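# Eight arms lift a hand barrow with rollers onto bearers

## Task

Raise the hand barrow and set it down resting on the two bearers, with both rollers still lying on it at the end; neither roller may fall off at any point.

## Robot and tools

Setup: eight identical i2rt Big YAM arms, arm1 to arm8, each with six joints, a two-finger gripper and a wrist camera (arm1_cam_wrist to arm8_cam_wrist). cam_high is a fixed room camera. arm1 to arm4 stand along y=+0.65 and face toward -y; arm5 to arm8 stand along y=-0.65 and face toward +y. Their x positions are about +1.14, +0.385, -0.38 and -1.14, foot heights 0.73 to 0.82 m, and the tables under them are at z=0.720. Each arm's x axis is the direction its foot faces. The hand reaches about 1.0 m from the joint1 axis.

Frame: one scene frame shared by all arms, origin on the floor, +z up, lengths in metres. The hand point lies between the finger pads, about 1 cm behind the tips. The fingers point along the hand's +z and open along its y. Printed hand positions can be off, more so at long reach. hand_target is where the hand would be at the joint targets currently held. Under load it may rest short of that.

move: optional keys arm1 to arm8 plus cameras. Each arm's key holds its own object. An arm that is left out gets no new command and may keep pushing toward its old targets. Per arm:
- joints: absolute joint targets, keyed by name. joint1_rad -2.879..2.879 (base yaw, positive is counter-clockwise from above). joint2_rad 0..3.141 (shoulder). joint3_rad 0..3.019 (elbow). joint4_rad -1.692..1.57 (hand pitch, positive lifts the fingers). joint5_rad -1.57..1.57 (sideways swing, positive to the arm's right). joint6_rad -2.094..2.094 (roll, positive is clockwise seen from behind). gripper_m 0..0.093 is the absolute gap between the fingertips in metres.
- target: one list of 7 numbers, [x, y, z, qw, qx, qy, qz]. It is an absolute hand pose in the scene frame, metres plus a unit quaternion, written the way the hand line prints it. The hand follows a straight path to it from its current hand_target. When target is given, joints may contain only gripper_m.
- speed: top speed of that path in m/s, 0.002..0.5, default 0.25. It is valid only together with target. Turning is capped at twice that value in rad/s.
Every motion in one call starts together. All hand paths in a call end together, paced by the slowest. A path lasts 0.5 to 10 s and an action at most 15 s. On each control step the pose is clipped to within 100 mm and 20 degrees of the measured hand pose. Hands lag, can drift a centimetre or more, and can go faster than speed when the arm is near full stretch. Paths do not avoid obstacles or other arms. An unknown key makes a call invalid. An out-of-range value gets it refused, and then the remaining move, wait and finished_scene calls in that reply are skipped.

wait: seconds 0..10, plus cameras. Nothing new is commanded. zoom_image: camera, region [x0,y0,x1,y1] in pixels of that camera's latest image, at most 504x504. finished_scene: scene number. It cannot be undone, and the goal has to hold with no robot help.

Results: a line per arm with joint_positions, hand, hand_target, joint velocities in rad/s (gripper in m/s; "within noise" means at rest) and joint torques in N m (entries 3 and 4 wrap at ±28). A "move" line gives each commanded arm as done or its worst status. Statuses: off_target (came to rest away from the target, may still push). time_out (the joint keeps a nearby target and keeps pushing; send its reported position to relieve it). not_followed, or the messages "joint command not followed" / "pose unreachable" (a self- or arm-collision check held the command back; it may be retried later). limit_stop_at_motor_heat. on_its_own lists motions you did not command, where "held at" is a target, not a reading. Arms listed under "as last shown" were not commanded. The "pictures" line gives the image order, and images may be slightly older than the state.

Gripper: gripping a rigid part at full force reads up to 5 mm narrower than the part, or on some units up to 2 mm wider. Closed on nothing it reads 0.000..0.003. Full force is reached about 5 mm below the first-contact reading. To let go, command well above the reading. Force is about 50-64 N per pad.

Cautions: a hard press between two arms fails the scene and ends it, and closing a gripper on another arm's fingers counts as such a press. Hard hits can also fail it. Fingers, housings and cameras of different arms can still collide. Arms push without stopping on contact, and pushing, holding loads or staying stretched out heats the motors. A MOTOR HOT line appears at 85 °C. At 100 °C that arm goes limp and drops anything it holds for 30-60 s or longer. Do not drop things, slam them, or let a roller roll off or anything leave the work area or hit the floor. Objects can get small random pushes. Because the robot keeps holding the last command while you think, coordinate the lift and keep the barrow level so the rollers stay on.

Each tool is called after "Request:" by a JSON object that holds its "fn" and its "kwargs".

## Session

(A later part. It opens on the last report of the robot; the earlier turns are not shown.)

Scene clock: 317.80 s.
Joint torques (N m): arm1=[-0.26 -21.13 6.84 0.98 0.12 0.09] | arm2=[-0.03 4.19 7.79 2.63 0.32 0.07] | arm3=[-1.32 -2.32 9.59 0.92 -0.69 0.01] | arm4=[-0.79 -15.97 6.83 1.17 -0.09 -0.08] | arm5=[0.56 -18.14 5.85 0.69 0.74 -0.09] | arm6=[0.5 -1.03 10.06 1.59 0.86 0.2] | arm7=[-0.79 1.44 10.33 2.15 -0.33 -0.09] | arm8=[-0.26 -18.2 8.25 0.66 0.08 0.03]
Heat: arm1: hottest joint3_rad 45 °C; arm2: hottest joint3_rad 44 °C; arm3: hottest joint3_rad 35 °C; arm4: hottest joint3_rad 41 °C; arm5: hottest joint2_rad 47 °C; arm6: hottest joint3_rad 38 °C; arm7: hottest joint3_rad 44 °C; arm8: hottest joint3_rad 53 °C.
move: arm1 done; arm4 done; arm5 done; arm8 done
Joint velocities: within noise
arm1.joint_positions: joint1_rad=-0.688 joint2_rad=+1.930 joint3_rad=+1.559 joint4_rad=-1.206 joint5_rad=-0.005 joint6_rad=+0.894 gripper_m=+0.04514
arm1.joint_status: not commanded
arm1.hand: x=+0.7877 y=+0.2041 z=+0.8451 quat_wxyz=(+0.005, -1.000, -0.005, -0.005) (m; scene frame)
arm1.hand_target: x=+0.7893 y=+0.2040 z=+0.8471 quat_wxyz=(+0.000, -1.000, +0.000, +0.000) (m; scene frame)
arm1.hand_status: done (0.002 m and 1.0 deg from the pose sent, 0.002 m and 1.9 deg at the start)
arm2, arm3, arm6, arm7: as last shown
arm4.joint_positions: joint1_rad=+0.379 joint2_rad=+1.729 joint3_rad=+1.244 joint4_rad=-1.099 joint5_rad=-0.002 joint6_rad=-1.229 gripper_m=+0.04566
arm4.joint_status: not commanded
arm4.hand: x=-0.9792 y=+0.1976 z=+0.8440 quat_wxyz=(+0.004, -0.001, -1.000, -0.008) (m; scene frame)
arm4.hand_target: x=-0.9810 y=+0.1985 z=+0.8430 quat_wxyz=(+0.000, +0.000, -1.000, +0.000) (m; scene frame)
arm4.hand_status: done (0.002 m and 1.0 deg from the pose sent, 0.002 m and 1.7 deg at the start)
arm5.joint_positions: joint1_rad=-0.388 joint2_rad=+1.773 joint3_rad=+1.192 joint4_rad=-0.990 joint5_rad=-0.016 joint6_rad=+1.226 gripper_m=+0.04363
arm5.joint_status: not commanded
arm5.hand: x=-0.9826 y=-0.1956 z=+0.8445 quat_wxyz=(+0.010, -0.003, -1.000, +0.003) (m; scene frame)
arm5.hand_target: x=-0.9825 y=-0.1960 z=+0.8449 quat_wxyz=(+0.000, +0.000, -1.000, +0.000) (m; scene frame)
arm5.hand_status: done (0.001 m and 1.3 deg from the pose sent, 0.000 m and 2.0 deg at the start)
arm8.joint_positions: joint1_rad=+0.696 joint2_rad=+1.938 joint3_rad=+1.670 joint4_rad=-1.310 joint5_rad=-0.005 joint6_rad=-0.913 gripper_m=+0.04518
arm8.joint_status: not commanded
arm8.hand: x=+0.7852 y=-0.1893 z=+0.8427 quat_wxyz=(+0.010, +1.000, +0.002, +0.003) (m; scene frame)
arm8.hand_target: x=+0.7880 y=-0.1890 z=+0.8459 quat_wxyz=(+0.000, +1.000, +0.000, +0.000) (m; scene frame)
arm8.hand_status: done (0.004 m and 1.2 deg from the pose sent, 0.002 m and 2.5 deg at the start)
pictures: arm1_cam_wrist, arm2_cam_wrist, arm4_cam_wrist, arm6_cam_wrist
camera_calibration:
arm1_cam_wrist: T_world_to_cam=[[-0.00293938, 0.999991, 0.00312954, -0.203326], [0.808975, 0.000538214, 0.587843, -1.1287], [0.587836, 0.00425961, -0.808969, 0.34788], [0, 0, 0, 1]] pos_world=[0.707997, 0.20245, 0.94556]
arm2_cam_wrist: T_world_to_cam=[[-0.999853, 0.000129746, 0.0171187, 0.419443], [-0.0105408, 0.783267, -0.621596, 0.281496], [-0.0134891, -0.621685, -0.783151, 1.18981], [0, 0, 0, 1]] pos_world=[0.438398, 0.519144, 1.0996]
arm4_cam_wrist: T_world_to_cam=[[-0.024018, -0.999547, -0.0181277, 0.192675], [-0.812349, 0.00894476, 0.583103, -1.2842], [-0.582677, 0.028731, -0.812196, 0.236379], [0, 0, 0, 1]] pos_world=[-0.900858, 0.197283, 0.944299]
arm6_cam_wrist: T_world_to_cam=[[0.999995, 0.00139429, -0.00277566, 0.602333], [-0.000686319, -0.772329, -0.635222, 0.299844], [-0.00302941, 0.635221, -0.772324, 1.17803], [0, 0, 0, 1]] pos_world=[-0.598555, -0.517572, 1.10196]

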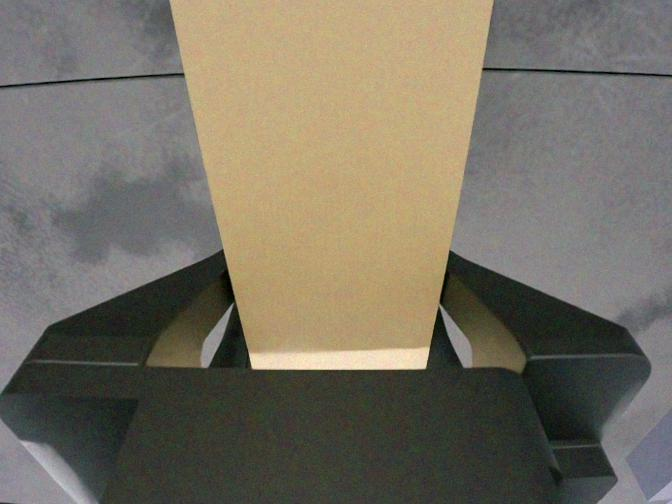

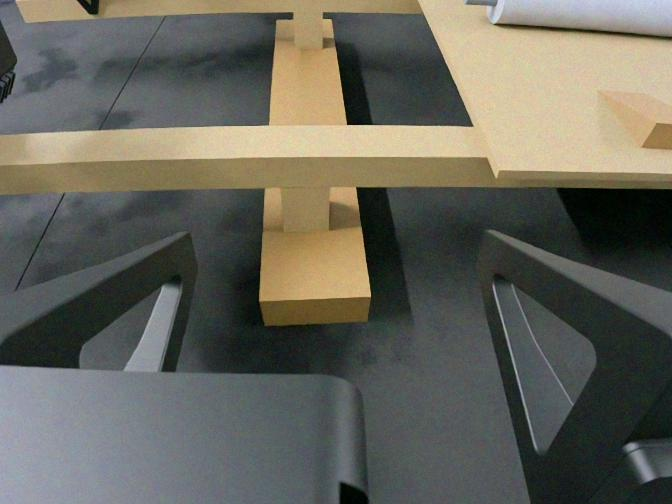

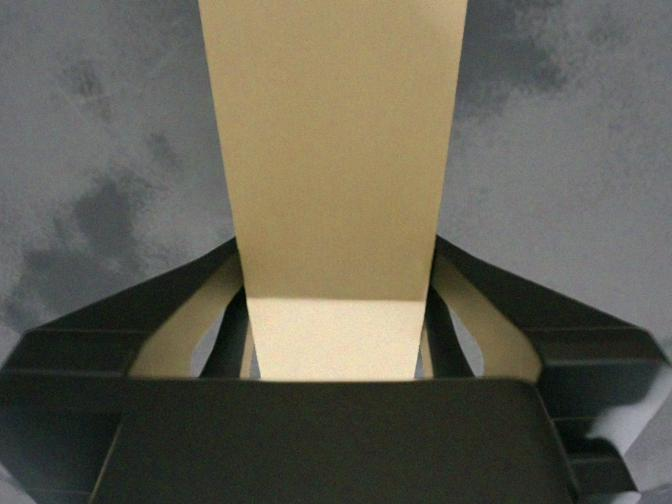

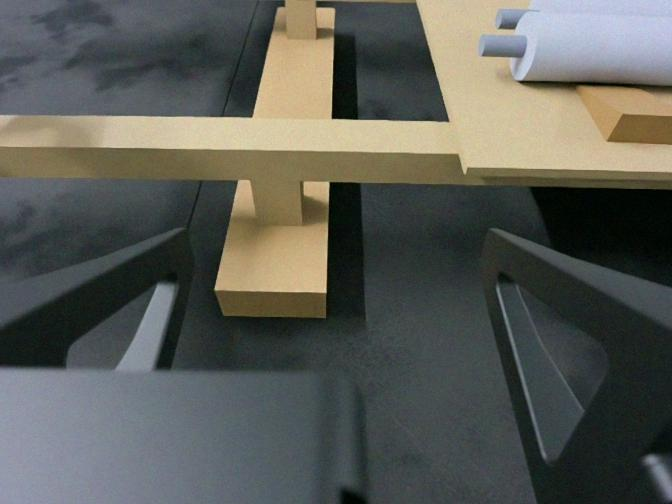

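Request:
{"fn": "move", "kwargs": {"arm1": {"target":[0.788,0.204,0.838,0,1,0,0],"speed":0.03}, "arm8": {"target":[0.786,-0.189,0.837,0,1,0,0],"speed":0.03}, "arm4": {"target":[-0.980,0.1978,0.839,0,0,1,0],"speed":0.03}, "arm5": {"target":[-0.9825,-0.1958,0.838,0,0,1,0],"speed":0.03}, "cameras": []}}

Request:
{"fn": "move", "kwargs": {"arm1": {"joints":{"gripper_m":0.052}}, "arm8": {"joints":{"gripper_m":0.052}}, "arm4": {"joints":{"gripper_m":0.052}}, "arm5": {"joints":{"gripper_m":0.052}}, "cameras": []}}

Request:
{"fn": "move", "kwargs": {"arm1": {"joints":{"gripper_m":0.092}}, "arm8": {"joints":{"gripper_m":0.092}}, "arm4": {"joints":{"gripper_m":0.092}}, "arm5": {"joints":{"gripper_m":0.092}}, "cameras": ["arm1_cam_wrist","arm8_cam_wrist","arm4_cam_wrist","arm5_cam_wrist"]}}

Scene clock: 322.77 s.
Joint torques (N m): arm1=[-0.5 -20.19 6.57 1.55 0.05 0.07] | arm2=[-0.03 4.25 7.77 2.62 0.32 0.07] | arm3=[-1.32 -2.26 9.58 0.95 -0.68 0.01] | arm4=[-0.73 -15.33 6.79 1.43 -0.07 -0.07] | arm5=[0.56 -17.08 5.65 1.14 0.66 -0.09] | arm6=[0.56 -1.14 10.09 1.57 0.85 0.2] | arm7=[-0.79 1.2 10.32 2.19 -0.35 -0.08] | arm8=[-0.09 -17.14 8.03 1.16 0.11 0.06]
Heat: arm1: hottest joint3_rad 44 °C; arm2: hottest joint3_rad 44 °C; arm3: hottest joint3_rad 35 °C; arm4: hottest joint3_rad 41 °C; arm5: hottest joint2_rad 47 °C; arm6: hottest joint3_rad 38 °C; arm7: hottest joint3_rad 44 °C; arm8: hottest joint3_rad 51 °C.
move: arm1 done; arm4 done; arm5 done; arm8 done
Joint velocities: within noise
arm1.joint_positions: joint1_rad=-0.688 joint2_rad=+1.928 joint3_rad=+1.554 joint4_rad=-1.198 joint5_rad=-0.003 joint6_rad=+0.894 gripper_m=+0.04510
arm1.joint_status: not commanded
arm1.hand: x=+0.7879 y=+0.2040 z=+0.8448 quat_wxyz=(+0.003, -1.000, -0.005, -0.003) (m; scene frame)
arm1.hand_target: x=+0.7881 y=+0.2040 z=+0.8381 quat_wxyz=(+0.000, -1.000, +0.000, +0.000) (m; scene frame)
arm1.hand_status: done (0.007 m and 0.8 deg from the pose sent, 0.007 m and 1.0 deg at the start)
arm2.joint_positions: joint1_rad=+0.894 joint2_rad=+0.019 joint3_rad=+0.402 joint4_rad=-0.821 joint5_rad=+0.896 joint6_rad=+0.332 gripper_m=+0.08994
arm2.joint_status: not commanded
arm2.hand: x=+0.4362 y=+0.4415 z=+1.0005 quat_wxyz=(-0.423, -0.559, -0.566, +0.434) (m; scene frame)
arm2.hand_target: x=+0.4399 y=+0.4402 z=+1.0001 quat_wxyz=(-0.431, -0.561, -0.561, +0.431) (m; scene frame)
arm2.hand_status: not commanded
arm3.joint_positions: joint1_rad=-1.419 joint2_rad=+0.923 joint3_rad=+0.391 joint4_rad=-0.382 joint5_rad=-1.252 joint6_rad=-0.882 gripper_m=+0.08992
arm3.joint_status: not commanded
arm3.hand: x=-0.5929 y=+0.4408 z=+0.9954 quat_wxyz=(-0.434, -0.564, -0.560, +0.425) (m; scene frame)
arm3.hand_target: x=-0.5998 y=+0.4402 z=+1.0001 quat_wxyz=(-0.431, -0.561, -0.561, +0.431) (m; scene frame)
arm3.hand_status: not commanded
arm4.joint_positions: joint1_rad=+0.379 joint2_rad=+1.728 joint3_rad=+1.242 joint4_rad=-1.097 joint5_rad=-0.002 joint6_rad=-1.229 gripper_m=+0.04566
arm4.joint_status: not commanded
arm4.hand: x=-0.9792 y=+0.1977 z=+0.8438 quat_wxyz=(+0.004, -0.001, -1.000, -0.007) (m; scene frame)
arm4.hand_target: x=-0.9801 y=+0.1978 z=+0.8390 quat_wxyz=(+0.000, +0.000, -1.000, +0.000) (m; scene frame)
arm4.hand_status: done (0.005 m and 0.9 deg from the pose sent, 0.005 m and 1.0 deg at the start)
arm5.joint_positions: joint1_rad=-0.387 joint2_rad=+1.771 joint3_rad=+1.189 joint4_rad=-0.985 joint5_rad=-0.014 joint6_rad=+1.227 gripper_m=+0.04361
arm5.joint_status: not commanded
arm5.hand: x=-0.9826 y=-0.1956 z=+0.8444 quat_wxyz=(+0.009, -0.003, -1.000, +0.002) (m; scene frame)
arm5.hand_target: x=-0.9825 y=-0.1958 z=+0.8382 quat_wxyz=(+0.000, +0.000, -1.000, +0.000) (m; scene frame)
arm5.hand_status: done (0.006 m and 1.1 deg from the pose sent, 0.007 m and 1.3 deg at the start)
arm6.joint_positions: joint1_rad=+1.414 joint2_rad=+0.793 joint3_rad=+0.532 joint4_rad=-0.691 joint5_rad=+1.239 joint6_rad=+0.900 gripper_m=+0.08990
arm6.joint_status: not commanded
arm6.hand: x=-0.5970 y=-0.4397 z=+1.0002 quat_wxyz=(-0.435, +0.566, -0.557, -0.424) (m; scene frame)
arm6.hand_target: x=-0.5999 y=-0.4400 z=+1.0000 quat_wxyz=(-0.431, +0.561, -0.561, -0.431) (m; scene frame)
arm6.hand_status: not commanded
arm7: as last shown
arm8.joint_positions: joint1_rad=+0.696 joint2_rad=+1.935 joint3_rad=+1.663 joint4_rad=-1.301 joint5_rad=-0.006 joint6_rad=-0.913 gripper_m=+0.04517
arm8.joint_status: not commanded
arm8.hand: x=+0.7850 y=-0.1894 z=+0.8424 quat_wxyz=(+0.008, +1.000, +0.002, +0.001) (m; scene frame)
arm8.hand_target: x=+0.7860 y=-0.1891 z=+0.8371 quat_wxyz=(+0.000, +1.000, +0.000, +0.000) (m; scene frame)
arm8.hand_status: done (0.006 m and 1.0 deg from the pose sent, 0.006 m and 1.2 deg at the start)
pictures: none
No camera images: "cameras" was empty.

Scene clock: 323.40 s.
Joint torques (N m): arm1=[-0.56 -20.31 7.84 0.84 0.07 0.06] | arm2=[-0.03 4.19 7.79 2.63 0.32 0.07] | arm3=[-1.32 -2.32 9.59 0.94 -0.68 0.01] | arm4=[-0.62 -15.21 7.9 0.84 -0.07 -0.06] | arm5=[0.44 -17.03 6.12 0.49 0.11 -0.1] | arm6=[0.62 -1.03 10.07 1.57 0.86 0.21] | arm7=[-0.62 1.55 10.4 2.18 -0.35 -0.08] | arm8=[-0.03 -16.97 9.83 0.34 -0.14 0.06]
Heat: arm1: hottest joint3_rad 44 °C; arm2: hottest joint3_rad 44 °C; arm3: hottest joint3_rad 35 °C; arm4: hottest joint3_rad 41 °C; arm5: hottest joint2_rad 47 °C; arm6: hottest joint3_rad 38 °C; arm7: hottest joint3_rad 44 °C; arm8: hottest joint3_rad 51 °C.
move: arm1 done; arm4 done; arm5 done; arm8 done
Joint velocities: within noise
arm1.joint_positions: joint1_rad=-0.688 joint2_rad=+1.927 joint3_rad=+1.538 joint4_rad=-1.182 joint5_rad=-0.003 joint6_rad=+0.896 gripper_m=+0.05193
arm1.joint_status: all done
arm1.hand: x=+0.7894 y=+0.2059 z=+0.8392 quat_wxyz=(+0.003, -1.000, -0.005, -0.003) (m; scene frame)
arm1.hand_target: x=+0.7881 y=+0.2040 z=+0.8381 quat_wxyz=(+0.000, -1.000, +0.000, +0.000) (m; scene frame)
arm1.hand_status: not commanded
arm2, arm3, arm6, arm7: as last shown
arm4.joint_positions: joint1_rad=+0.379 joint2_rad=+1.727 joint3_rad=+1.230 joint4_rad=-1.080 joint5_rad=-0.002 joint6_rad=-1.229 gripper_m=+0.05189
arm4.joint_status: all done
arm4.hand: x=-0.9798 y=+0.1988 z=+0.8399 quat_wxyz=(+0.003, -0.001, -1.000, -0.005) (m; scene frame)
arm4.hand_target: x=-0.9801 y=+0.1979 z=+0.8391 quat_wxyz=(+0.000, +0.000, -1.000, +0.000) (m; scene frame)
arm4.hand_status: not commanded
arm5.joint_positions: joint1_rad=-0.386 joint2_rad=+1.771 joint3_rad=+1.182 joint4_rad=-0.968 joint5_rad=-0.001 joint6_rad=+1.228 gripper_m=+0.05193
arm5.joint_status: all done
arm5.hand: x=-0.9805 y=-0.1949 z=+0.8423 quat_wxyz=(+0.001, -0.003, -1.000, -0.001) (m; scene frame)
arm5.hand_target: x=-0.9825 y=-0.1958 z=+0.8382 quat_wxyz=(+0.000, +0.000, -1.000, +0.000) (m; scene frame)
arm5.hand_status: not commanded
arm8.joint_positions: joint1_rad=+0.696 joint2_rad=+1.934 joint3_rad=+1.642 joint4_rad=-1.281 joint5_rad=+0.001 joint6_rad=-0.913 gripper_m=+0.05192
arm8.joint_status: all done
arm8.hand: x=+0.7875 y=-0.1906 z=+0.8352 quat_wxyz=(+0.006, +1.000, +0.002, +0.004) (m; scene frame)
arm8.hand_target: x=+0.7860 y=-0.1891 z=+0.8372 quat_wxyz=(+0.000, +1.000, +0.000, +0.000) (m; scene frame)
arm8.hand_status: not commanded
pictures: none
No camera images: "cameras" was empty.

Scene clock: 324.07 s.
Joint torques (N m): arm1=[-0.67 -20.13 7.87 0.85 0.07 0.03] | arm2=[-0.09 4.13 7.79 2.65 0.32 0.07] | arm3=[-1.38 -2.26 9.58 0.92 -0.68 0.01] | arm4=[-0.67 -15.21 7.9 0.81 -0.07 -0.06] | arm5=[0.5 -16.91 6.13 0.55 0.1 -0.11] | arm6=[0.5 -1.08 10.09 1.59 0.86 0.2] | arm7=[-0.56 1.03 10.36 2.18 -0.34 -0.08] | arm8=[-0.03 -16.97 9.83 0.35 -0.14 0.06]
Heat: arm1: hottest joint3_rad 44 °C; arm2: hottest joint3_rad 44 °C; arm3: hottest joint3_rad 35 °C; arm4: hottest joint3_rad 41 °C; arm5: hottest joint2_rad 46 °C; arm6: hottest joint3_rad 38 °C; arm7: hottest joint3_rad 44 °C; arm8: hottest joint3_rad 51 °C.
move: arm1 done; arm4 done; arm5 done; arm8 done
Joint velocities: within noise
arm1.joint_positions: joint1_rad=-0.688 joint2_rad=+1.927 joint3_rad=+1.537 joint4_rad=-1.182 joint5_rad=-0.003 joint6_rad=+0.896 gripper_m=+0.09182
arm1.joint_status: all done
arm1.hand: x=+0.7895 y=+0.2060 z=+0.8391 quat_wxyz=(+0.003, -1.000, -0.005, -0.003) (m; scene frame)
arm1.hand_target: x=+0.7881 y=+0.2040 z=+0.8381 quat_wxyz=(+0.000, -1.000, +0.000, +0.000) (m; scene frame)
arm1.hand_status: not commanded
arm2, arm3, arm6, arm7: as last shown
arm4.joint_positions: joint1_rad=+0.379 joint2_rad=+1.727 joint3_rad=+1.230 joint4_rad=-1.080 joint5_rad=-0.002 joint6_rad=-1.229 gripper_m=+0.09180
arm4.joint_status: all done
arm4.hand: x=-0.9798 y=+0.1987 z=+0.8399 quat_wxyz=(+0.003, -0.001, -1.000, -0.005) (m; scene frame)
arm4.hand_target: x=-0.9801 y=+0.1978 z=+0.8391 quat_wxyz=(+0.000, +0.000, -1.000, +0.000) (m; scene frame)
arm4.hand_status: not commanded
arm5.joint_positions: joint1_rad=-0.386 joint2_rad=+1.771 joint3_rad=+1.182 joint4_rad=-0.967 joint5_rad=-0.001 joint6_rad=+1.228 gripper_m=+0.09182
arm5.joint_status: all done
arm5.hand: x=-0.9804 y=-0.1948 z=+0.8423 quat_wxyz=(+0.001, -0.003, -1.000, -0.001) (m; scene frame)
arm5.hand_target: x=-0.9824 y=-0.1958 z=+0.8382 quat_wxyz=(+0.000, +0.000, -1.000, +0.000) (m; scene frame)
arm5.hand_status: not commanded
arm8.joint_positions: joint1_rad=+0.696 joint2_rad=+1.934 joint3_rad=+1.642 joint4_rad=-1.281 joint5_rad=+0.001 joint6_rad=-0.913 gripper_m=+0.09182
arm8.joint_status: all done
arm8.hand: x=+0.7875 y=-0.1906 z=+0.8352 quat_wxyz=(+0.006, +1.000, +0.002, +0.004) (m; scene frame)
arm8.hand_target: x=+0.7860 y=-0.1891 z=+0.8372 quat_wxyz=(+0.000, +1.000, +0.000, +0.000) (m; scene frame)
arm8.hand_status: not commanded
pictures: arm1_cam_wrist, arm4_cam_wrist, arm5_cam_wrist, arm8_cam_wrist
camera_calibration:
arm1_cam_wrist: T_world_to_cam=[[-0.00180965, 0.999998, 0.00061094, -0.203946], [0.811316, 0.00111104, 0.584606, -1.1258], [0.584605, 0.0015536, -0.811317, 0.347082], [0, 0, 0, 1]] pos_world=[0.710106, 0.204658, 0.939868]
arm4_cam_wrist: T_world_to_cam=[[-0.0243269, -0.999631, -0.0120832, 0.188348], [-0.81356, 0.0127716, 0.581341, -1.28279], [-0.580972, 0.0239726, -0.81357, 0.236464], [0, 0, 0, 1]] pos_world=[-0.901662, 0.198993, 0.940393]
arm5_cam_wrist: T_world_to_cam=[[-0.00447705, -0.999869, -0.0155705, -0.185401], [-0.809205, -0.00552554, 0.5875, -1.28525], [-0.587509, 0.01523, -0.809074, 0.232825], [0, 0, 0, 1]] pos_world=[-0.904078, -0.196024, 0.940573]
arm8_cam_wrist: T_world_to_cam=[[-0.0184852, 0.999506, -0.0254076, 0.226706], [0.812711, 0.0298226, 0.581903, -1.11724], [0.582374, -0.00989245, -0.812861, 0.344303], [0, 0, 0, 1]] pos_world=[0.711673, -0.189869, 0.935758]

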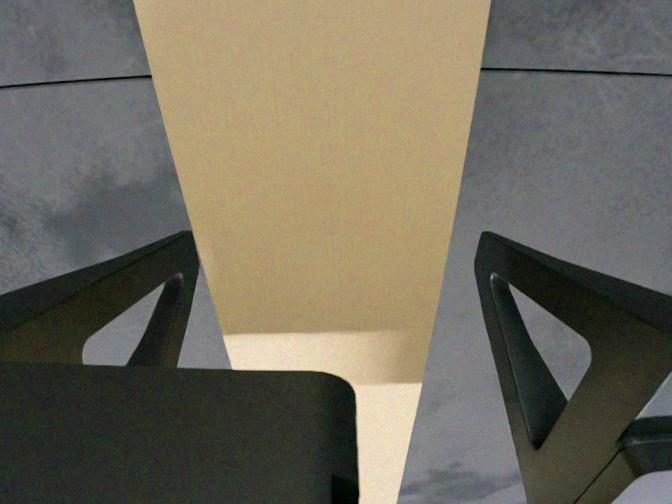

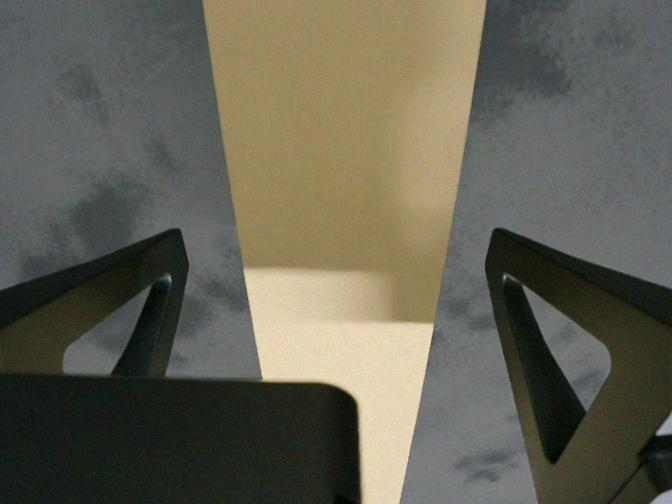

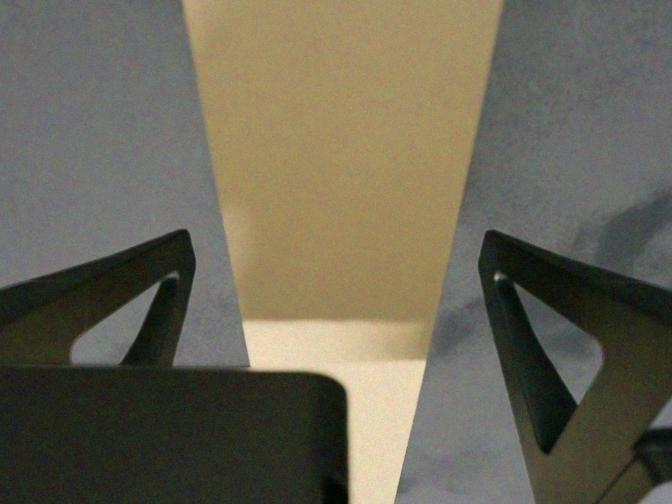

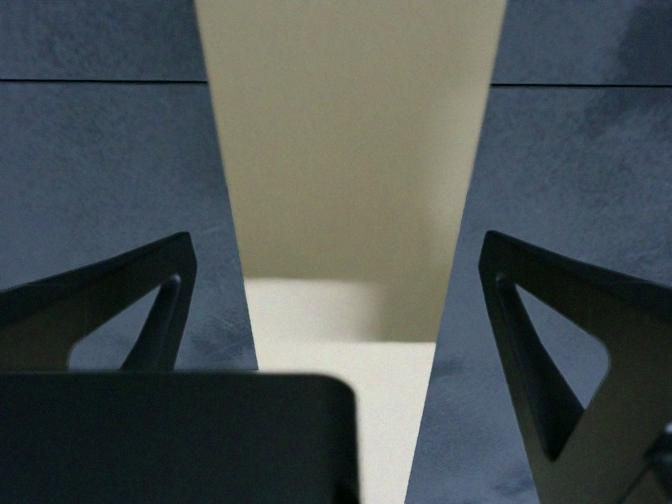

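Request:
{"fn": "move", "kwargs": {"arm1": {"target":[0.784,0.197,0.90,0,1,0,0],"speed":0.06}, "arm8": {"target":[0.784,-0.184,0.90,0,1,0,0],"speed":0.06}, "arm4": {"target":[-0.976,0.192,0.90,0,0,1,0],"speed":0.06}, "arm5": {"target":[-0.977,-0.190,0.90,0,0,1,0],"speed":0.06}, "cameras": ["arm1_cam_wrist","arm8_cam_wrist","arm4_cam_wrist","arm5_cam_wrist"]}}

Scene clock: 330.73 s.
Joint torques (N m): arm1=[-0.32 -21.48 12.16 -0.24 0.07 0.06] | arm2=[-0.03 4.19 7.77 2.65 0.32 0.07] | arm3=[-1.32 -2.26 9.58 0.94 -0.68 0.01] | arm4=[-0.44 -15.62 13.82 -0.14 -0.07 -0.04] | arm5=[0.03 -17.73 10.24 -0.23 0.11 -0.14] | arm6=[0.56 -1.08 10.09 1.59 0.86 0.2] | arm7=[-0.91 1.26 10.4 2.17 -0.33 -0.1] | arm8=[-0.21 -18.73 15.84 -0.58 -0.13 0.03]
Heat: arm1: hottest joint3_rad 43 °C; arm2: hottest joint3_rad 44 °C; arm3: hottest joint3_rad 35 °C; arm4: hottest joint3_rad 40 °C; arm5: hottest joint2_rad 45 °C; arm6: hottest joint3_rad 38 °C; arm7: hottest joint3_rad 44 °C; arm8: hottest joint3_rad 50 °C.
move: arm1 off_target; arm4 off_target; arm5 off_target; arm8 off_target
Joint velocities: within noise
arm1.joint_positions: joint1_rad=-0.688 joint2_rad=+1.914 joint3_rad=+1.607 joint4_rad=-1.310 joint5_rad=-0.003 joint6_rad=+0.898 gripper_m=+0.09191
arm1.joint_status: not commanded
arm1.hand: x=+0.7924 y=+0.2096 z=+0.8719 quat_wxyz=(+0.021, -1.000, -0.004, -0.017) (m; scene frame)
arm1.hand_target: x=+0.7848 y=+0.1978 z=+0.9002 quat_wxyz=(+0.000, -1.000, +0.000, +0.000) (m; scene frame)
arm1.hand_status: off_target (0.032 m and 3.1 deg from the pose sent, 0.062 m and 0.8 deg at the start)
arm2, arm3, arm6: as last shown
arm4.joint_positions: joint1_rad=+0.379 joint2_rad=+1.684 joint3_rad=+1.274 joint4_rad=-1.211 joint5_rad=-0.002 joint6_rad=-1.229 gripper_m=+0.09188
arm4.joint_status: not commanded
arm4.hand: x=-0.9836 y=+0.2100 z=+0.8754 quat_wxyz=(+0.010, -0.002, -1.000, -0.025) (m; scene frame)
arm4.hand_target: x=-0.9765 y=+0.1931 z=+0.9002 quat_wxyz=(+0.000, +0.000, -1.000, +0.000) (m; scene frame)
arm4.hand_status: off_target (0.031 m and 3.1 deg from the pose sent, 0.061 m and 0.7 deg at the start)
arm5.joint_positions: joint1_rad=-0.386 joint2_rad=+1.717 joint3_rad=+1.227 joint4_rad=-1.109 joint5_rad=-0.001 joint6_rad=+1.227 gripper_m=+0.09191
arm5.joint_status: not commanded
arm5.hand: x=-0.9839 y=-0.2044 z=+0.8822 quat_wxyz=(+0.008, -0.003, -1.000, +0.019) (m; scene frame)
arm5.hand_target: x=-0.9772 y=-0.1906 z=+0.9002 quat_wxyz=(+0.000, +0.000, -1.000, +0.000) (m; scene frame)
arm5.hand_status: off_target (0.024 m and 2.4 deg from the pose sent, 0.058 m and 0.4 deg at the start)
arm7.joint_positions: joint1_rad=-0.870 joint2_rad=+0.000 joint3_rad=+0.351 joint4_rad=-0.784 joint5_rad=-0.846 joint6_rad=-0.305 gripper_m=+0.08990
arm7.joint_status: not commanded
arm7.hand: x=+0.4378 y=-0.4403 z=+0.9969 quat_wxyz=(-0.417, +0.559, -0.570, -0.435) (m; scene frame)
arm7.hand_target: x=+0.4399 y=-0.4401 z=+1.0000 quat_wxyz=(-0.431, +0.561, -0.561, -0.431) (m; scene frame)
arm7.hand_status: not commanded
arm8.joint_positions: joint1_rad=+0.696 joint2_rad=+1.926 joint3_rad=+1.695 joint4_rad=-1.415 joint5_rad=+0.001 joint6_rad=-0.913 gripper_m=+0.09191
arm8.joint_status: not commanded
arm8.hand: x=+0.7965 y=-0.2021 z=+0.8600 quat_wxyz=(+0.035, +0.999, +0.003, +0.026) (m; scene frame)
arm8.hand_target: x=+0.7856 y=-0.1861 z=+0.9003 quat_wxyz=(+0.000, +1.000, +0.000, +0.000) (m; scene frame)
arm8.hand_status: off_target (0.046 m and 5.0 deg from the pose sent, 0.065 m and 0.8 deg at the start)
pictures: arm1_cam_wrist, arm4_cam_wrist, arm5_cam_wrist, arm8_cam_wrist
camera_calibration:
arm1_cam_wrist: T_world_to_cam=[[-0.00101483, 0.999353, 0.0359431, -0.238911], [0.794802, -0.0210066, 0.606505, -1.1487], [0.606867, 0.0291831, -0.794267, 0.333683], [0, 0, 0, 1]] pos_world=[0.71025, 0.204888, 0.970315]
arm4_cam_wrist: T_world_to_cam=[[-0.0250537, -0.998293, -0.052756, 0.234535], [-0.805103, -0.0111341, 0.593031, -1.30354], [-0.592606, 0.0573316, -0.80345, 0.235518], [0, 0, 0, 1]] pos_world=[-0.904035, 0.206119, 0.974636]
arm5_cam_wrist: T_world_to_cam=[[-0.00397637, -0.999688, 0.0246792, -0.229377], [-0.800515, 0.0179727, 0.599044, -1.30835], [-0.5993, -0.017374, -0.800336, 0.237234], [0, 0, 0, 1]] pos_world=[-0.906094, -0.201669, 0.979289]
arm8_cam_wrist: T_world_to_cam=[[-0.0161707, 0.996351, -0.0837997, 0.286647], [0.78573, 0.0644945, 0.615198, -1.13868], [0.618358, -0.0558958, -0.783906, 0.296287], [0, 0, 0, 1]] pos_world=[0.71612, -0.195601, 0.956797]

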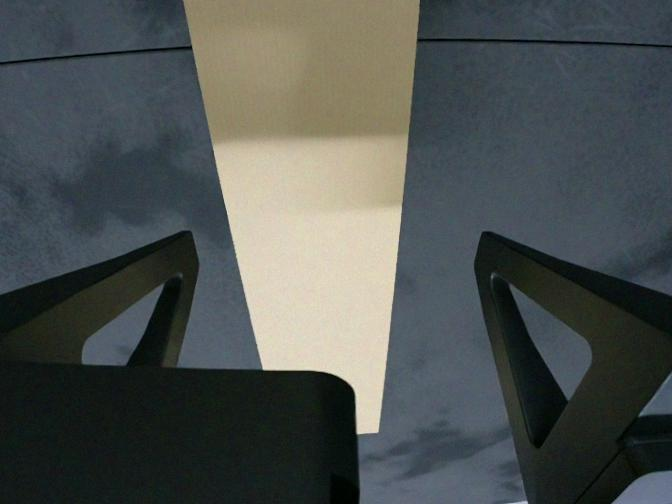

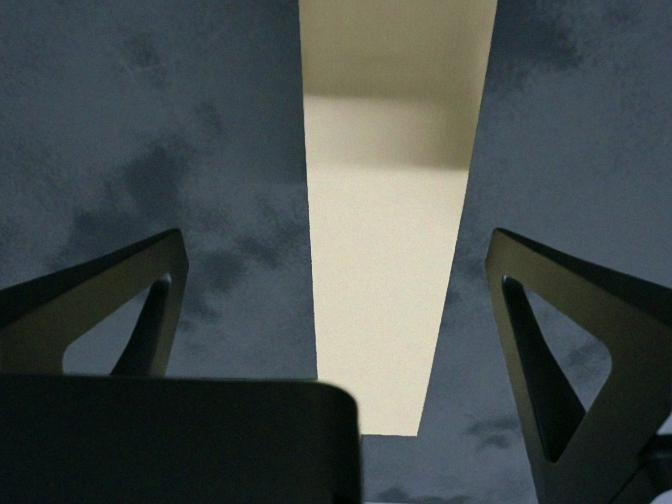

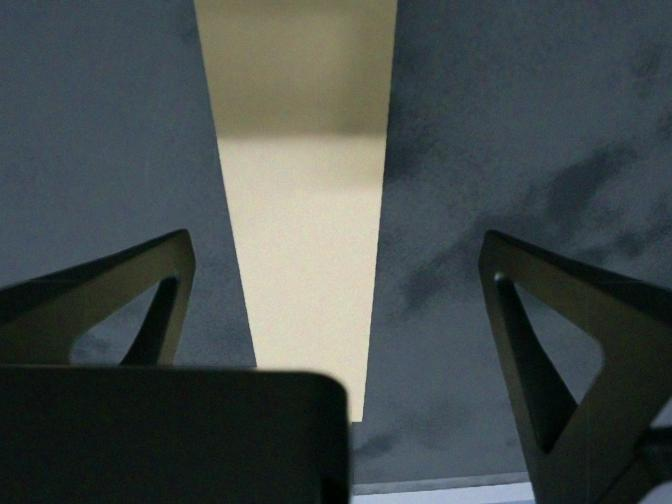

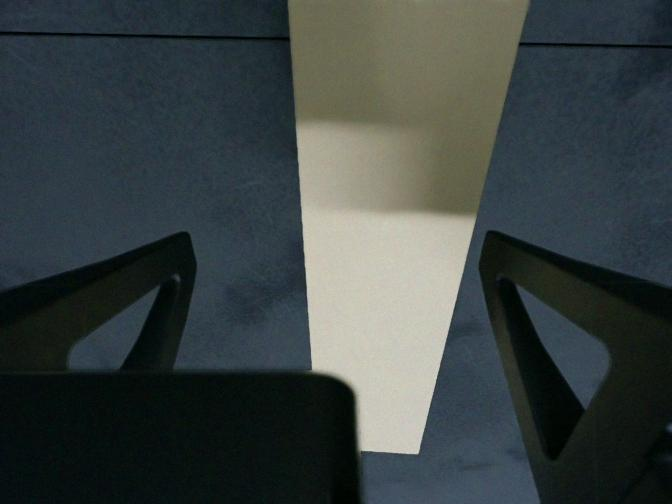

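Request:
{"fn": "move", "kwargs": {"arm1": {"target":[0.784,0.197,0.96,0,1,0,0],"speed":0.1}, "arm8": {"target":[0.780,-0.172,0.95,0,1,0,0],"speed":0.1}, "arm4": {"target":[-0.974,0.188,0.96,0,0,1,0],"speed":0.1}, "arm5": {"target":[-0.975,-0.188,0.96,0,0,1,0],"speed":0.1}, "cameras": ["arm8_cam_wrist"]}}

Request:
{"fn": "move", "kwargs": {"arm1": {"target":[0.80,0.21,1.06,0,1,0,0],"speed":0.2}, "arm8": {"target":[0.80,-0.19,1.06,0,1,0,0],"speed":0.2}, "arm4": {"target":[-0.98,0.20,1.06,0,0,1,0],"speed":0.2}, "arm5": {"target":[-0.98,-0.20,1.06,0,0,1,0],"speed":0.2}, "cameras": ["arm2_cam_wrist","arm6_cam_wrist","arm3_cam_wrist","arm7_cam_wrist","cam_high"]}}

Scene clock: 335.43 s.
Joint torques (N m): arm1=[-0.21 -21.19 12.79 -0.16 0.04 0.04] | arm2=[-0.09 4.19 7.79 2.63 0.32 0.07] | arm3=[-1.26 -2.26 9.58 0.92 -0.68 0.01] | arm4=[-0.38 -15.27 14.58 -0.16 -0.07 -0.03] | arm5=[-0.21 -17.26 11 -0.29 0.11 -0.14] | arm6=[0.62 -1.08 10.07 1.55 0.85 0.2] | arm7=[-0.91 1.44 10.3 2.18 -0.36 -0.1] | arm8=[-0.79 -17.14 16.28 -0.4 -0.12 -0.04]
Heat: arm1: hottest joint3_rad 43 °C; arm2: hottest joint3_rad 44 °C; arm3: hottest joint3_rad 35 °C; arm4: hottest joint3_rad 41 °C; arm5: hottest joint2_rad 45 °C; arm6: hottest joint3_rad 38 °C; arm7: hottest joint3_rad 44 °C; arm8: hottest joint3_rad 51 °C.
move: arm1 off_target; arm4 off_target; arm5 off_target; arm8 off_target
Joint velocities: within noise
arm1.joint_positions: joint1_rad=-0.688 joint2_rad=+1.879 joint3_rad=+1.722 joint4_rad=-1.456 joint5_rad=-0.003 joint6_rad=+0.898 gripper_m=+0.09191
arm1.joint_status: not commanded
arm1.hand: x=+0.7906 y=+0.2072 z=+0.9340 quat_wxyz=(+0.019, -1.000, -0.004, -0.016) (m; scene frame)
arm1.hand_target: x=+0.7847 y=+0.1978 z=+0.9601 quat_wxyz=(+0.000, -1.000, +0.000, +0.000) (m; scene frame)
arm1.hand_status: off_target (0.029 m and 2.9 deg from the pose sent, 0.090 m and 3.2 deg at the start)
arm2, arm3, arm6, arm7: as last shown
arm4.joint_positions: joint1_rad=+0.379 joint2_rad=+1.649 joint3_rad=+1.394 joint4_rad=-1.365 joint5_rad=-0.002 joint6_rad=-1.229 gripper_m=+0.09188
arm4.joint_status: not commanded
arm4.hand: x=-0.9810 y=+0.2036 z=+0.9350 quat_wxyz=(+0.010, -0.002, -1.000, -0.025) (m; scene frame)
arm4.hand_target: x=-0.9746 y=+0.1892 z=+0.9600 quat_wxyz=(+0.000, +0.000, -1.000, +0.000) (m; scene frame)
arm4.hand_status: off_target (0.030 m and 3.1 deg from the pose sent, 0.088 m and 3.1 deg at the start)
arm5.joint_positions: joint1_rad=-0.386 joint2_rad=+1.661 joint3_rad=+1.326 joint4_rad=-1.262 joint5_rad=+0.000 joint6_rad=+1.225 gripper_m=+0.09191
arm5.joint_status: not commanded
arm5.hand: x=-0.9822 y=-0.2004 z=+0.9424 quat_wxyz=(+0.007, -0.002, -1.000, +0.018) (m; scene frame)
arm5.hand_target: x=-0.9752 y=-0.1887 z=+0.9602 quat_wxyz=(+0.000, +0.000, -1.000, +0.000) (m; scene frame)
arm5.hand_status: off_target (0.023 m and 2.2 deg from the pose sent, 0.080 m and 2.4 deg at the start)
arm8.joint_positions: joint1_rad=+0.696 joint2_rad=+1.926 joint3_rad=+1.861 joint4_rad=-1.558 joint5_rad=+0.001 joint6_rad=-0.913 gripper_m=+0.09191
arm8.joint_status: not commanded
arm8.hand: x=+0.7870 y=-0.1897 z=+0.9220 quat_wxyz=(+0.026, +0.999, +0.003, +0.019) (m; scene frame)
arm8.hand_target: x=+0.7812 y=-0.1736 z=+0.9501 quat_wxyz=(+0.000, +1.000, +0.000, +0.000) (m; scene frame)
arm8.hand_status: off_target (0.034 m and 3.7 deg from the pose sent, 0.096 m and 5.0 deg at the start)
pictures: arm8_cam_wrist
camera_calibration:
arm8_cam_wrist: T_world_to_cam=[[-0.0171589, 0.997662, -0.0661508, 0.264112], [0.794024, 0.0538047, 0.605501, -1.16985], [0.607644, -0.0421355, -0.793091, 0.370915], [0, 0, 0, 1]] pos_world=[0.708036, -0.184922, 1.01999]

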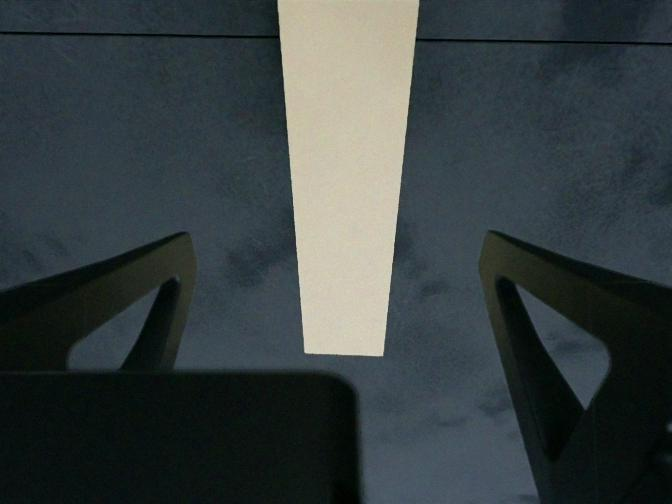

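Scene clock: 336.80 s.
Joint torques (N m): arm1=[0.26 -19.72 12.7 -0.18 0.06 0.05] | arm2=[-0.09 4.19 7.79 2.62 0.32 0.07] | arm3=[-1.32 -2.32 9.59 0.94 -0.68 0.01] | arm4=[-0.73 -13.57 15.08 -0.18 -0.06 -0.08] | arm5=[-0.15 -15.44 11.7 -0.21 0.1 -0.13] | arm6=[0.62 -1.03 10.11 1.55 0.86 0.21] | arm7=[-0.62 1.44 10.29 2.18 -0.35 -0.1] | arm8=[-0.97 -15.44 15.77 -0.21 -0.17 -0.07]
Heat: arm1: hottest joint3_rad 43 °C; arm2: hottest joint3_rad 44 °C; arm3: hottest joint3_rad 35 °C; arm4: hottest joint3_rad 41 °C; arm5: hottest joint2_rad 45 °C; arm6: hottest joint3_rad 38 °C; arm7: hottest joint3_rad 44 °C; arm8: hottest joint3_rad 51 °C.
move: arm1 off_target; arm4 off_target; arm5 off_target; arm8 off_target
Joint velocities: within noise
arm1.joint_positions: joint1_rad=-0.688 joint2_rad=+1.806 joint3_rad=+1.898 joint4_rad=-1.679 joint5_rad=-0.003 joint6_rad=+0.905 gripper_m=+0.09191
arm1.joint_status: not commanded
arm1.hand: x=+0.8000 y=+0.2188 z=+1.0406 quat_wxyz=(+0.009, -1.000, +0.000, -0.008) (m; scene frame)
arm1.hand_target: x=+0.8006 y=+0.2107 z=+1.0596 quat_wxyz=(-0.005, -1.000, +0.000, +0.004) (m; scene frame)
arm1.hand_status: off_target (0.021 m and 1.4 deg from the pose sent, 0.127 m and 2.9 deg at the start; a joint's target at an end of its range on 22 of 41 steps)
arm2, arm3, arm6, arm7: as last shown
arm4.joint_positions: joint1_rad=+0.379 joint2_rad=+1.583 joint3_rad=+1.591 joint4_rad=-1.616 joint5_rad=-0.002 joint6_rad=-1.229 gripper_m=+0.09188
arm4.joint_status: not commanded
arm4.hand: x=-0.9834 y=+0.2122 z=+1.0398 quat_wxyz=(+0.008, -0.002, -1.000, -0.019) (m; scene frame)
arm4.hand_target: x=-0.9804 y=+0.2009 z=+1.0598 quat_wxyz=(+0.000, +0.000, -1.000, +0.000) (m; scene frame)
arm4.hand_status: off_target (0.024 m and 2.4 deg from the pose sent, 0.125 m and 3.0 deg at the start)
arm5.joint_positions: joint1_rad=-0.386 joint2_rad=+1.571 joint3_rad=+1.493 joint4_rad=-1.509 joint5_rad=+0.000 joint6_rad=+1.225 gripper_m=+0.09191
arm5.joint_status: not commanded
arm5.hand: x=-0.9854 y=-0.2098 z=+1.0462 quat_wxyz=(+0.006, -0.002, -1.000, +0.013) (m; scene frame)
arm5.hand_target: x=-0.9801 y=-0.2006 z=+1.0600 quat_wxyz=(+0.000, +0.000, -1.000, +0.000) (m; scene frame)
arm5.hand_status: off_target (0.018 m and 1.7 deg from the pose sent, 0.118 m and 2.3 deg at the start)
arm8.joint_positions: joint1_rad=+0.690 joint2_rad=+1.811 joint3_rad=+1.985 joint4_rad=-1.697 joint5_rad=+0.002 joint6_rad=-0.916 gripper_m=+0.09191
arm8.joint_status: not commanded
arm8.hand: x=+0.8012 y=-0.2016 z=+1.0337 quat_wxyz=(-0.014, +1.000, +0.001, -0.011) (m; scene frame)
arm8.hand_target: x=+0.8011 y=-0.1914 z=+1.0592 quat_wxyz=(-0.037, +0.999, +0.000, -0.028) (m; scene frame)
arm8.hand_status: off_target (0.029 m and 2.1 deg from the pose sent, 0.139 m and 3.7 deg at the start; a joint's target at an end of its range on 29 of 41 steps)
pictures: arm2_cam_wrist, arm3_cam_wrist, arm6_cam_wrist, arm7_cam_wrist, cam_high
camera_calibration:
arm2_cam_wrist: T_world_to_cam=[[-0.999853, 0.000129746, 0.0171187, 0.419443], [-0.0105408, 0.783267, -0.621596, 0.281496], [-0.0134891, -0.621685, -0.783151, 1.18981], [0, 0, 0, 1]] pos_world=[0.438398, 0.519144, 1.0996]
arm3_cam_wrist: T_world_to_cam=[[-0.999993, -0.00146021, -0.00347075, -0.588567], [0.00110929, 0.766596, -0.642129, 0.306902], [0.00359831, -0.642129, -0.766588, 1.17314], [0, 0, 0, 1]] pos_world=[-0.593124, 0.517178, 1.09434]
arm6_cam_wrist: T_world_to_cam=[[0.999995, 0.00139429, -0.00277566, 0.602333], [-0.000686319, -0.772329, -0.635222, 0.299844], [-0.00302941, 0.635221, -0.772324, 1.17803], [0, 0, 0, 1]] pos_world=[-0.598555, -0.517572, 1.10196]
arm7_cam_wrist: T_world_to_cam=[[0.999761, -0.00726291, -0.020601, -0.420984], [-0.0184972, -0.783139, -0.621571, 0.287887], [-0.011619, 0.621804, -0.783087, 1.18632], [0, 0, 0, 1]] pos_world=[0.439992, -0.515263, 1.09926]

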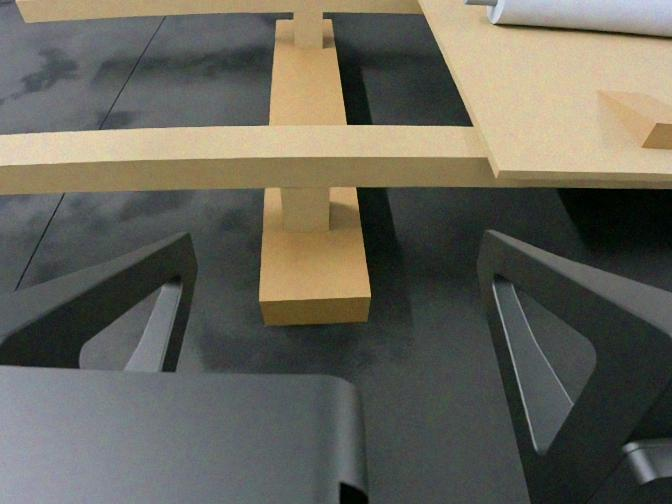

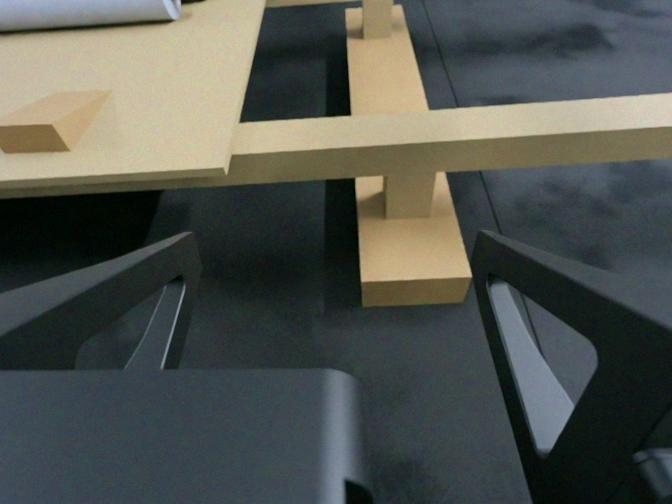

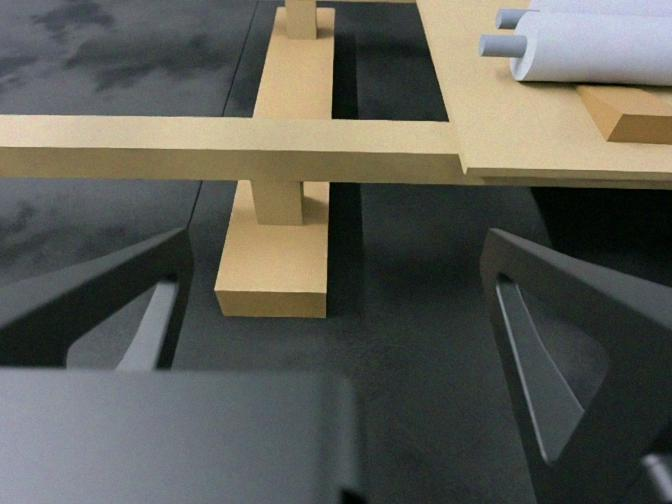

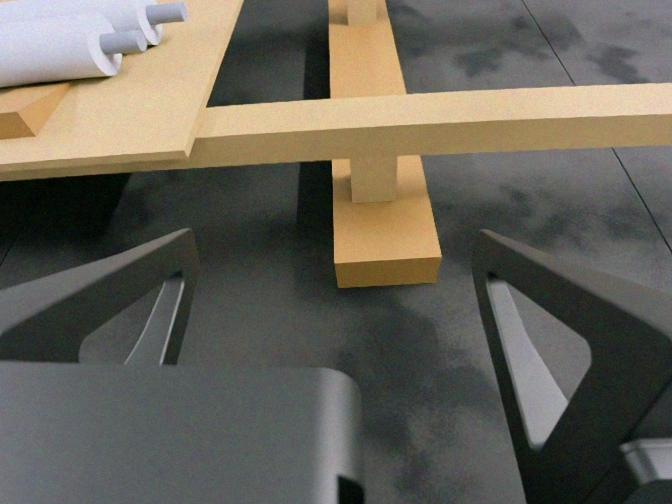

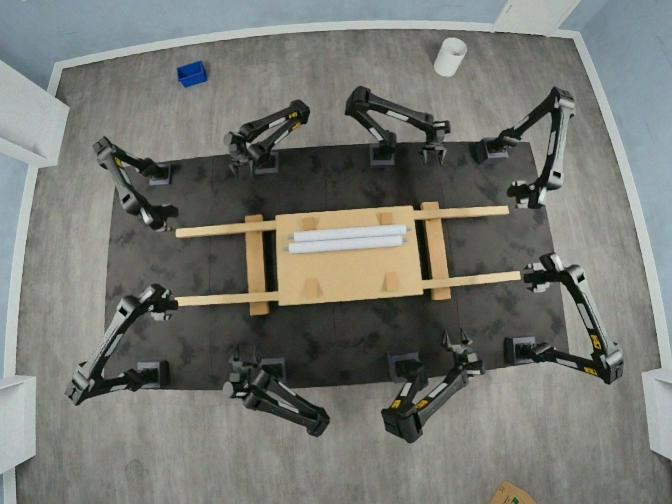

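Request:
{"fn": "wait", "kwargs": {"seconds": 2, "cameras": ["cam_high","arm2_cam_wrist","arm3_cam_wrist","arm6_cam_wrist","arm7_cam_wrist"]}}

Request:
{"fn": "zoom_image", "kwargs": {"camera": "cam_high", "region": [200, 150, 480, 350]}}

Scene clock: 341.77 s.
Joint torques (N m): arm1=[0.38 -19.55 12.68 -0.14 0.07 0.07] | arm2=[-0.09 4.19 7.79 2.65 0.32 0.07] | arm3=[-1.32 -2.32 9.59 0.94 -0.68 0.01] | arm4=[-0.73 -13.57 15.08 -0.16 -0.06 -0.08] | arm5=[0.09 -15.44 11.7 -0.18 0.1 -0.14] | arm6=[0.56 -1.03 10.1 1.59 0.86 0.2] | arm7=[-0.73 1.61 10.37 2.21 -0.35 -0.1] | arm8=[-0.97 -15.68 15.77 -0.23 -0.17 -0.07]
Heat: arm1: hottest joint3_rad 43 °C; arm2: hottest joint3_rad 44 °C; arm3: hottest joint3_rad 35 °C; arm4: hottest joint3_rad 42 °C; arm5: hottest joint2_rad 44 °C; arm6: hottest joint3_rad 38 °C; arm7: hottest joint3_rad 44 °C; arm8: hottest joint3_rad 51 °C.
Joint velocities: within noise
arm1.joint_positions: joint1_rad=-0.688 joint2_rad=+1.806 joint3_rad=+1.898 joint4_rad=-1.679 joint5_rad=-0.003 joint6_rad=+0.906 gripper_m=+0.09191
arm1.joint_status: not commanded
arm1.hand: x=+0.8000 y=+0.2188 z=+1.0406 quat_wxyz=(+0.009, -1.000, +0.000, -0.008) (m; scene frame)
arm1.hand_target: x=+0.8006 y=+0.2107 z=+1.0596 quat_wxyz=(-0.005, -1.000, +0.000, +0.004) (m; scene frame)
arm1.hand_status: off_target (0.021 m and 1.4 deg from the pose sent, 0.127 m and 2.9 deg at the start; a joint's target at an end of its range on 22 of 41 steps)
arm2.joint_positions: joint1_rad=+0.894 joint2_rad=+0.019 joint3_rad=+0.402 joint4_rad=-0.821 joint5_rad=+0.896 joint6_rad=+0.332 gripper_m=+0.08994
arm2.joint_status: not commanded
arm2.hand: x=+0.4362 y=+0.4415 z=+1.0005 quat_wxyz=(-0.423, -0.559, -0.566, +0.434) (m; scene frame)
arm2.hand_target: x=+0.4399 y=+0.4402 z=+1.0001 quat_wxyz=(-0.431, -0.561, -0.561, +0.431) (m; scene frame)
arm2.hand_status: not commanded
arm3.joint_positions: joint1_rad=-1.419 joint2_rad=+0.923 joint3_rad=+0.391 joint4_rad=-0.382 joint5_rad=-1.252 joint6_rad=-0.882 gripper_m=+0.08992
arm3.joint_status: not commanded
arm3.hand: x=-0.5929 y=+0.4408 z=+0.9954 quat_wxyz=(-0.434, -0.564, -0.560, +0.425) (m; scene frame)
arm3.hand_target: x=-0.5998 y=+0.4402 z=+1.0001 quat_wxyz=(-0.431, -0.561, -0.561, +0.431) (m; scene frame)
arm3.hand_status: not commanded
arm4.joint_positions: joint1_rad=+0.379 joint2_rad=+1.583 joint3_rad=+1.591 joint4_rad=-1.616 joint5_rad=-0.002 joint6_rad=-1.229 gripper_m=+0.09188
arm4.joint_status: not commanded
arm4.hand: x=-0.9835 y=+0.2123 z=+1.0398 quat_wxyz=(+0.008, -0.002, -1.000, -0.019) (m; scene frame)
arm4.hand_target: x=-0.9804 y=+0.2010 z=+1.0598 quat_wxyz=(+0.000, +0.000, -1.000, +0.000) (m; scene frame)
arm4.hand_status: off_target (0.024 m and 2.4 deg from the pose sent, 0.125 m and 3.0 deg at the start)
arm5.joint_positions: joint1_rad=-0.386 joint2_rad=+1.571 joint3_rad=+1.493 joint4_rad=-1.510 joint5_rad=+0.000 joint6_rad=+1.225 gripper_m=+0.09191
arm5.joint_status: not commanded
arm5.hand: x=-0.9855 y=-0.2099 z=+1.0462 quat_wxyz=(+0.006, -0.002, -1.000, +0.014) (m; scene frame)
arm5.hand_target: x=-0.9801 y=-0.2006 z=+1.0600 quat_wxyz=(+0.000, +0.000, -1.000, +0.000) (m; scene frame)
arm5.hand_status: off_target (0.018 m and 1.7 deg from the pose sent, 0.118 m and 2.3 deg at the start)
arm6.joint_positions: joint1_rad=+1.414 joint2_rad=+0.793 joint3_rad=+0.532 joint4_rad=-0.691 joint5_rad=+1.239 joint6_rad=+0.900 gripper_m=+0.08990
arm6.joint_status: not commanded
arm6.hand: x=-0.5970 y=-0.4397 z=+1.0002 quat_wxyz=(-0.435, +0.566, -0.557, -0.424) (m; scene frame)
arm6.hand_target: x=-0.5999 y=-0.4400 z=+1.0000 quat_wxyz=(-0.431, +0.561, -0.561, -0.431) (m; scene frame)
arm6.hand_status: not commanded
arm7.joint_positions: joint1_rad=-0.870 joint2_rad=+0.000 joint3_rad=+0.351 joint4_rad=-0.784 joint5_rad=-0.846 joint6_rad=-0.305 gripper_m=+0.08990
arm7.joint_status: not commanded
arm7.hand: x=+0.4378 y=-0.4403 z=+0.9969 quat_wxyz=(-0.417, +0.559, -0.570, -0.435) (m; scene frame)
arm7.hand_target: x=+0.4399 y=-0.4401 z=+1.0000 quat_wxyz=(-0.431, +0.561, -0.561, -0.431) (m; scene frame)
arm7.hand_status: not commanded
arm8.joint_positions: joint1_rad=+0.690 joint2_rad=+1.811 joint3_rad=+1.985 joint4_rad=-1.697 joint5_rad=+0.002 joint6_rad=-0.916 gripper_m=+0.09191
arm8.joint_status: not commanded
arm8.hand: x=+0.8012 y=-0.2016 z=+1.0337 quat_wxyz=(-0.014, +1.000, +0.001, -0.011) (m; scene frame)
arm8.hand_target: x=+0.8011 y=-0.1914 z=+1.0592 quat_wxyz=(-0.037, +0.999, +0.000, -0.028) (m; scene frame)
arm8.hand_status: off_target (0.029 m and 2.1 deg from the pose sent, 0.139 m and 3.7 deg at the start; a joint's target at an end of its range on 29 of 41 steps)
wait: 2.00 s; at rest from the start
pictures: arm2_cam_wrist, arm3_cam_wrist, arm6_cam_wrist, arm7_cam_wrist, cam_high
camera_calibration:
arm2_cam_wrist: T_world_to_cam=[[-0.999853, 0.000129746, 0.0171187, 0.419443], [-0.0105408, 0.783267, -0.621596, 0.281496], [-0.0134891, -0.621685, -0.783151, 1.18981], [0, 0, 0, 1]] pos_world=[0.438398, 0.519144, 1.0996]
arm3_cam_wrist: T_world_to_cam=[[-0.999993, -0.00146021, -0.00347075, -0.588567], [0.00110929, 0.766596, -0.642129, 0.306902], [0.00359831, -0.642129, -0.766588, 1.17314], [0, 0, 0, 1]] pos_world=[-0.593124, 0.517178, 1.09434]
arm6_cam_wrist: T_world_to_cam=[[0.999995, 0.00139429, -0.00277566, 0.602333], [-0.000686319, -0.772329, -0.635222, 0.299844], [-0.00302941, 0.635221, -0.772324, 1.17803], [0, 0, 0, 1]] pos_world=[-0.598555, -0.517572, 1.10196]
arm7_cam_wrist: T_world_to_cam=[[0.999761, -0.00726291, -0.020601, -0.420984], [-0.0184972, -0.783139, -0.621571, 0.287887], [-0.011619, 0.621804, -0.783087, 1.18632], [0, 0, 0, 1]] pos_world=[0.439992, -0.515263, 1.09926]

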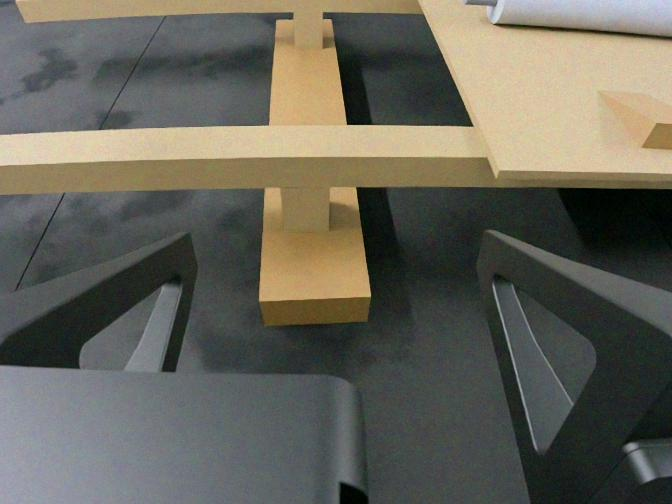

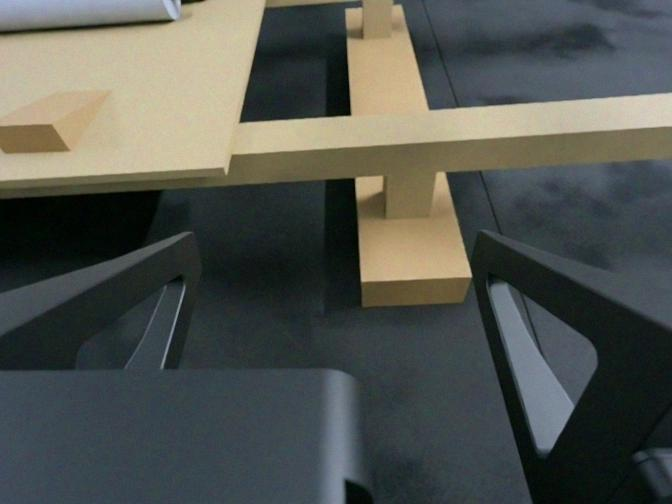

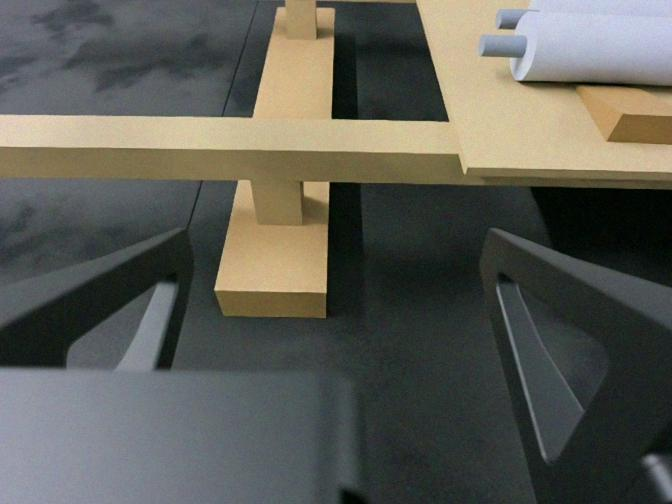

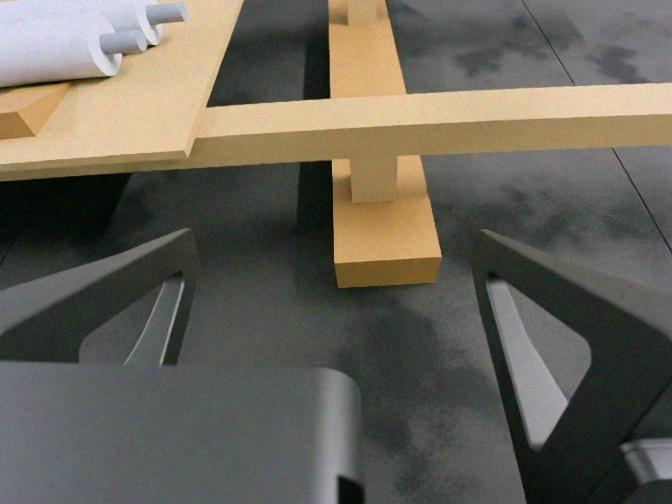

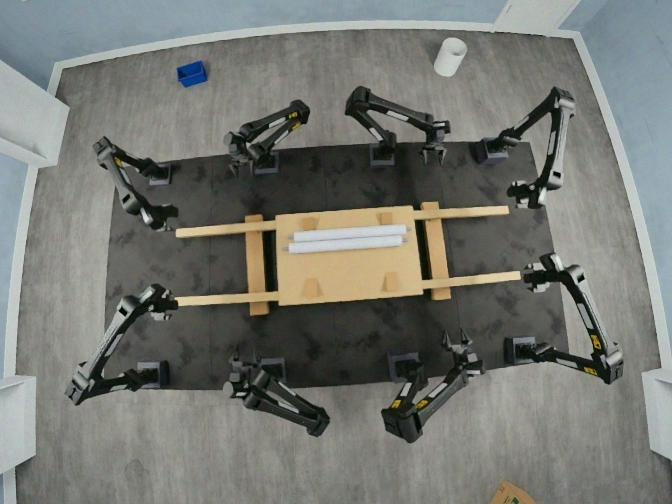

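Scaled by 1.800 from the camera's 672x504 image, which has a finer 960x720 frame.

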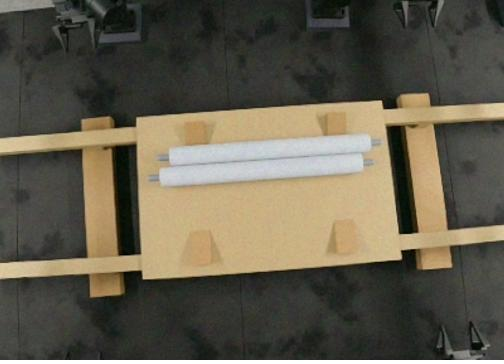

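Request:
{"fn": "finished_scene", "kwargs": {"scene": 2}}

The scene is finished: the task was done.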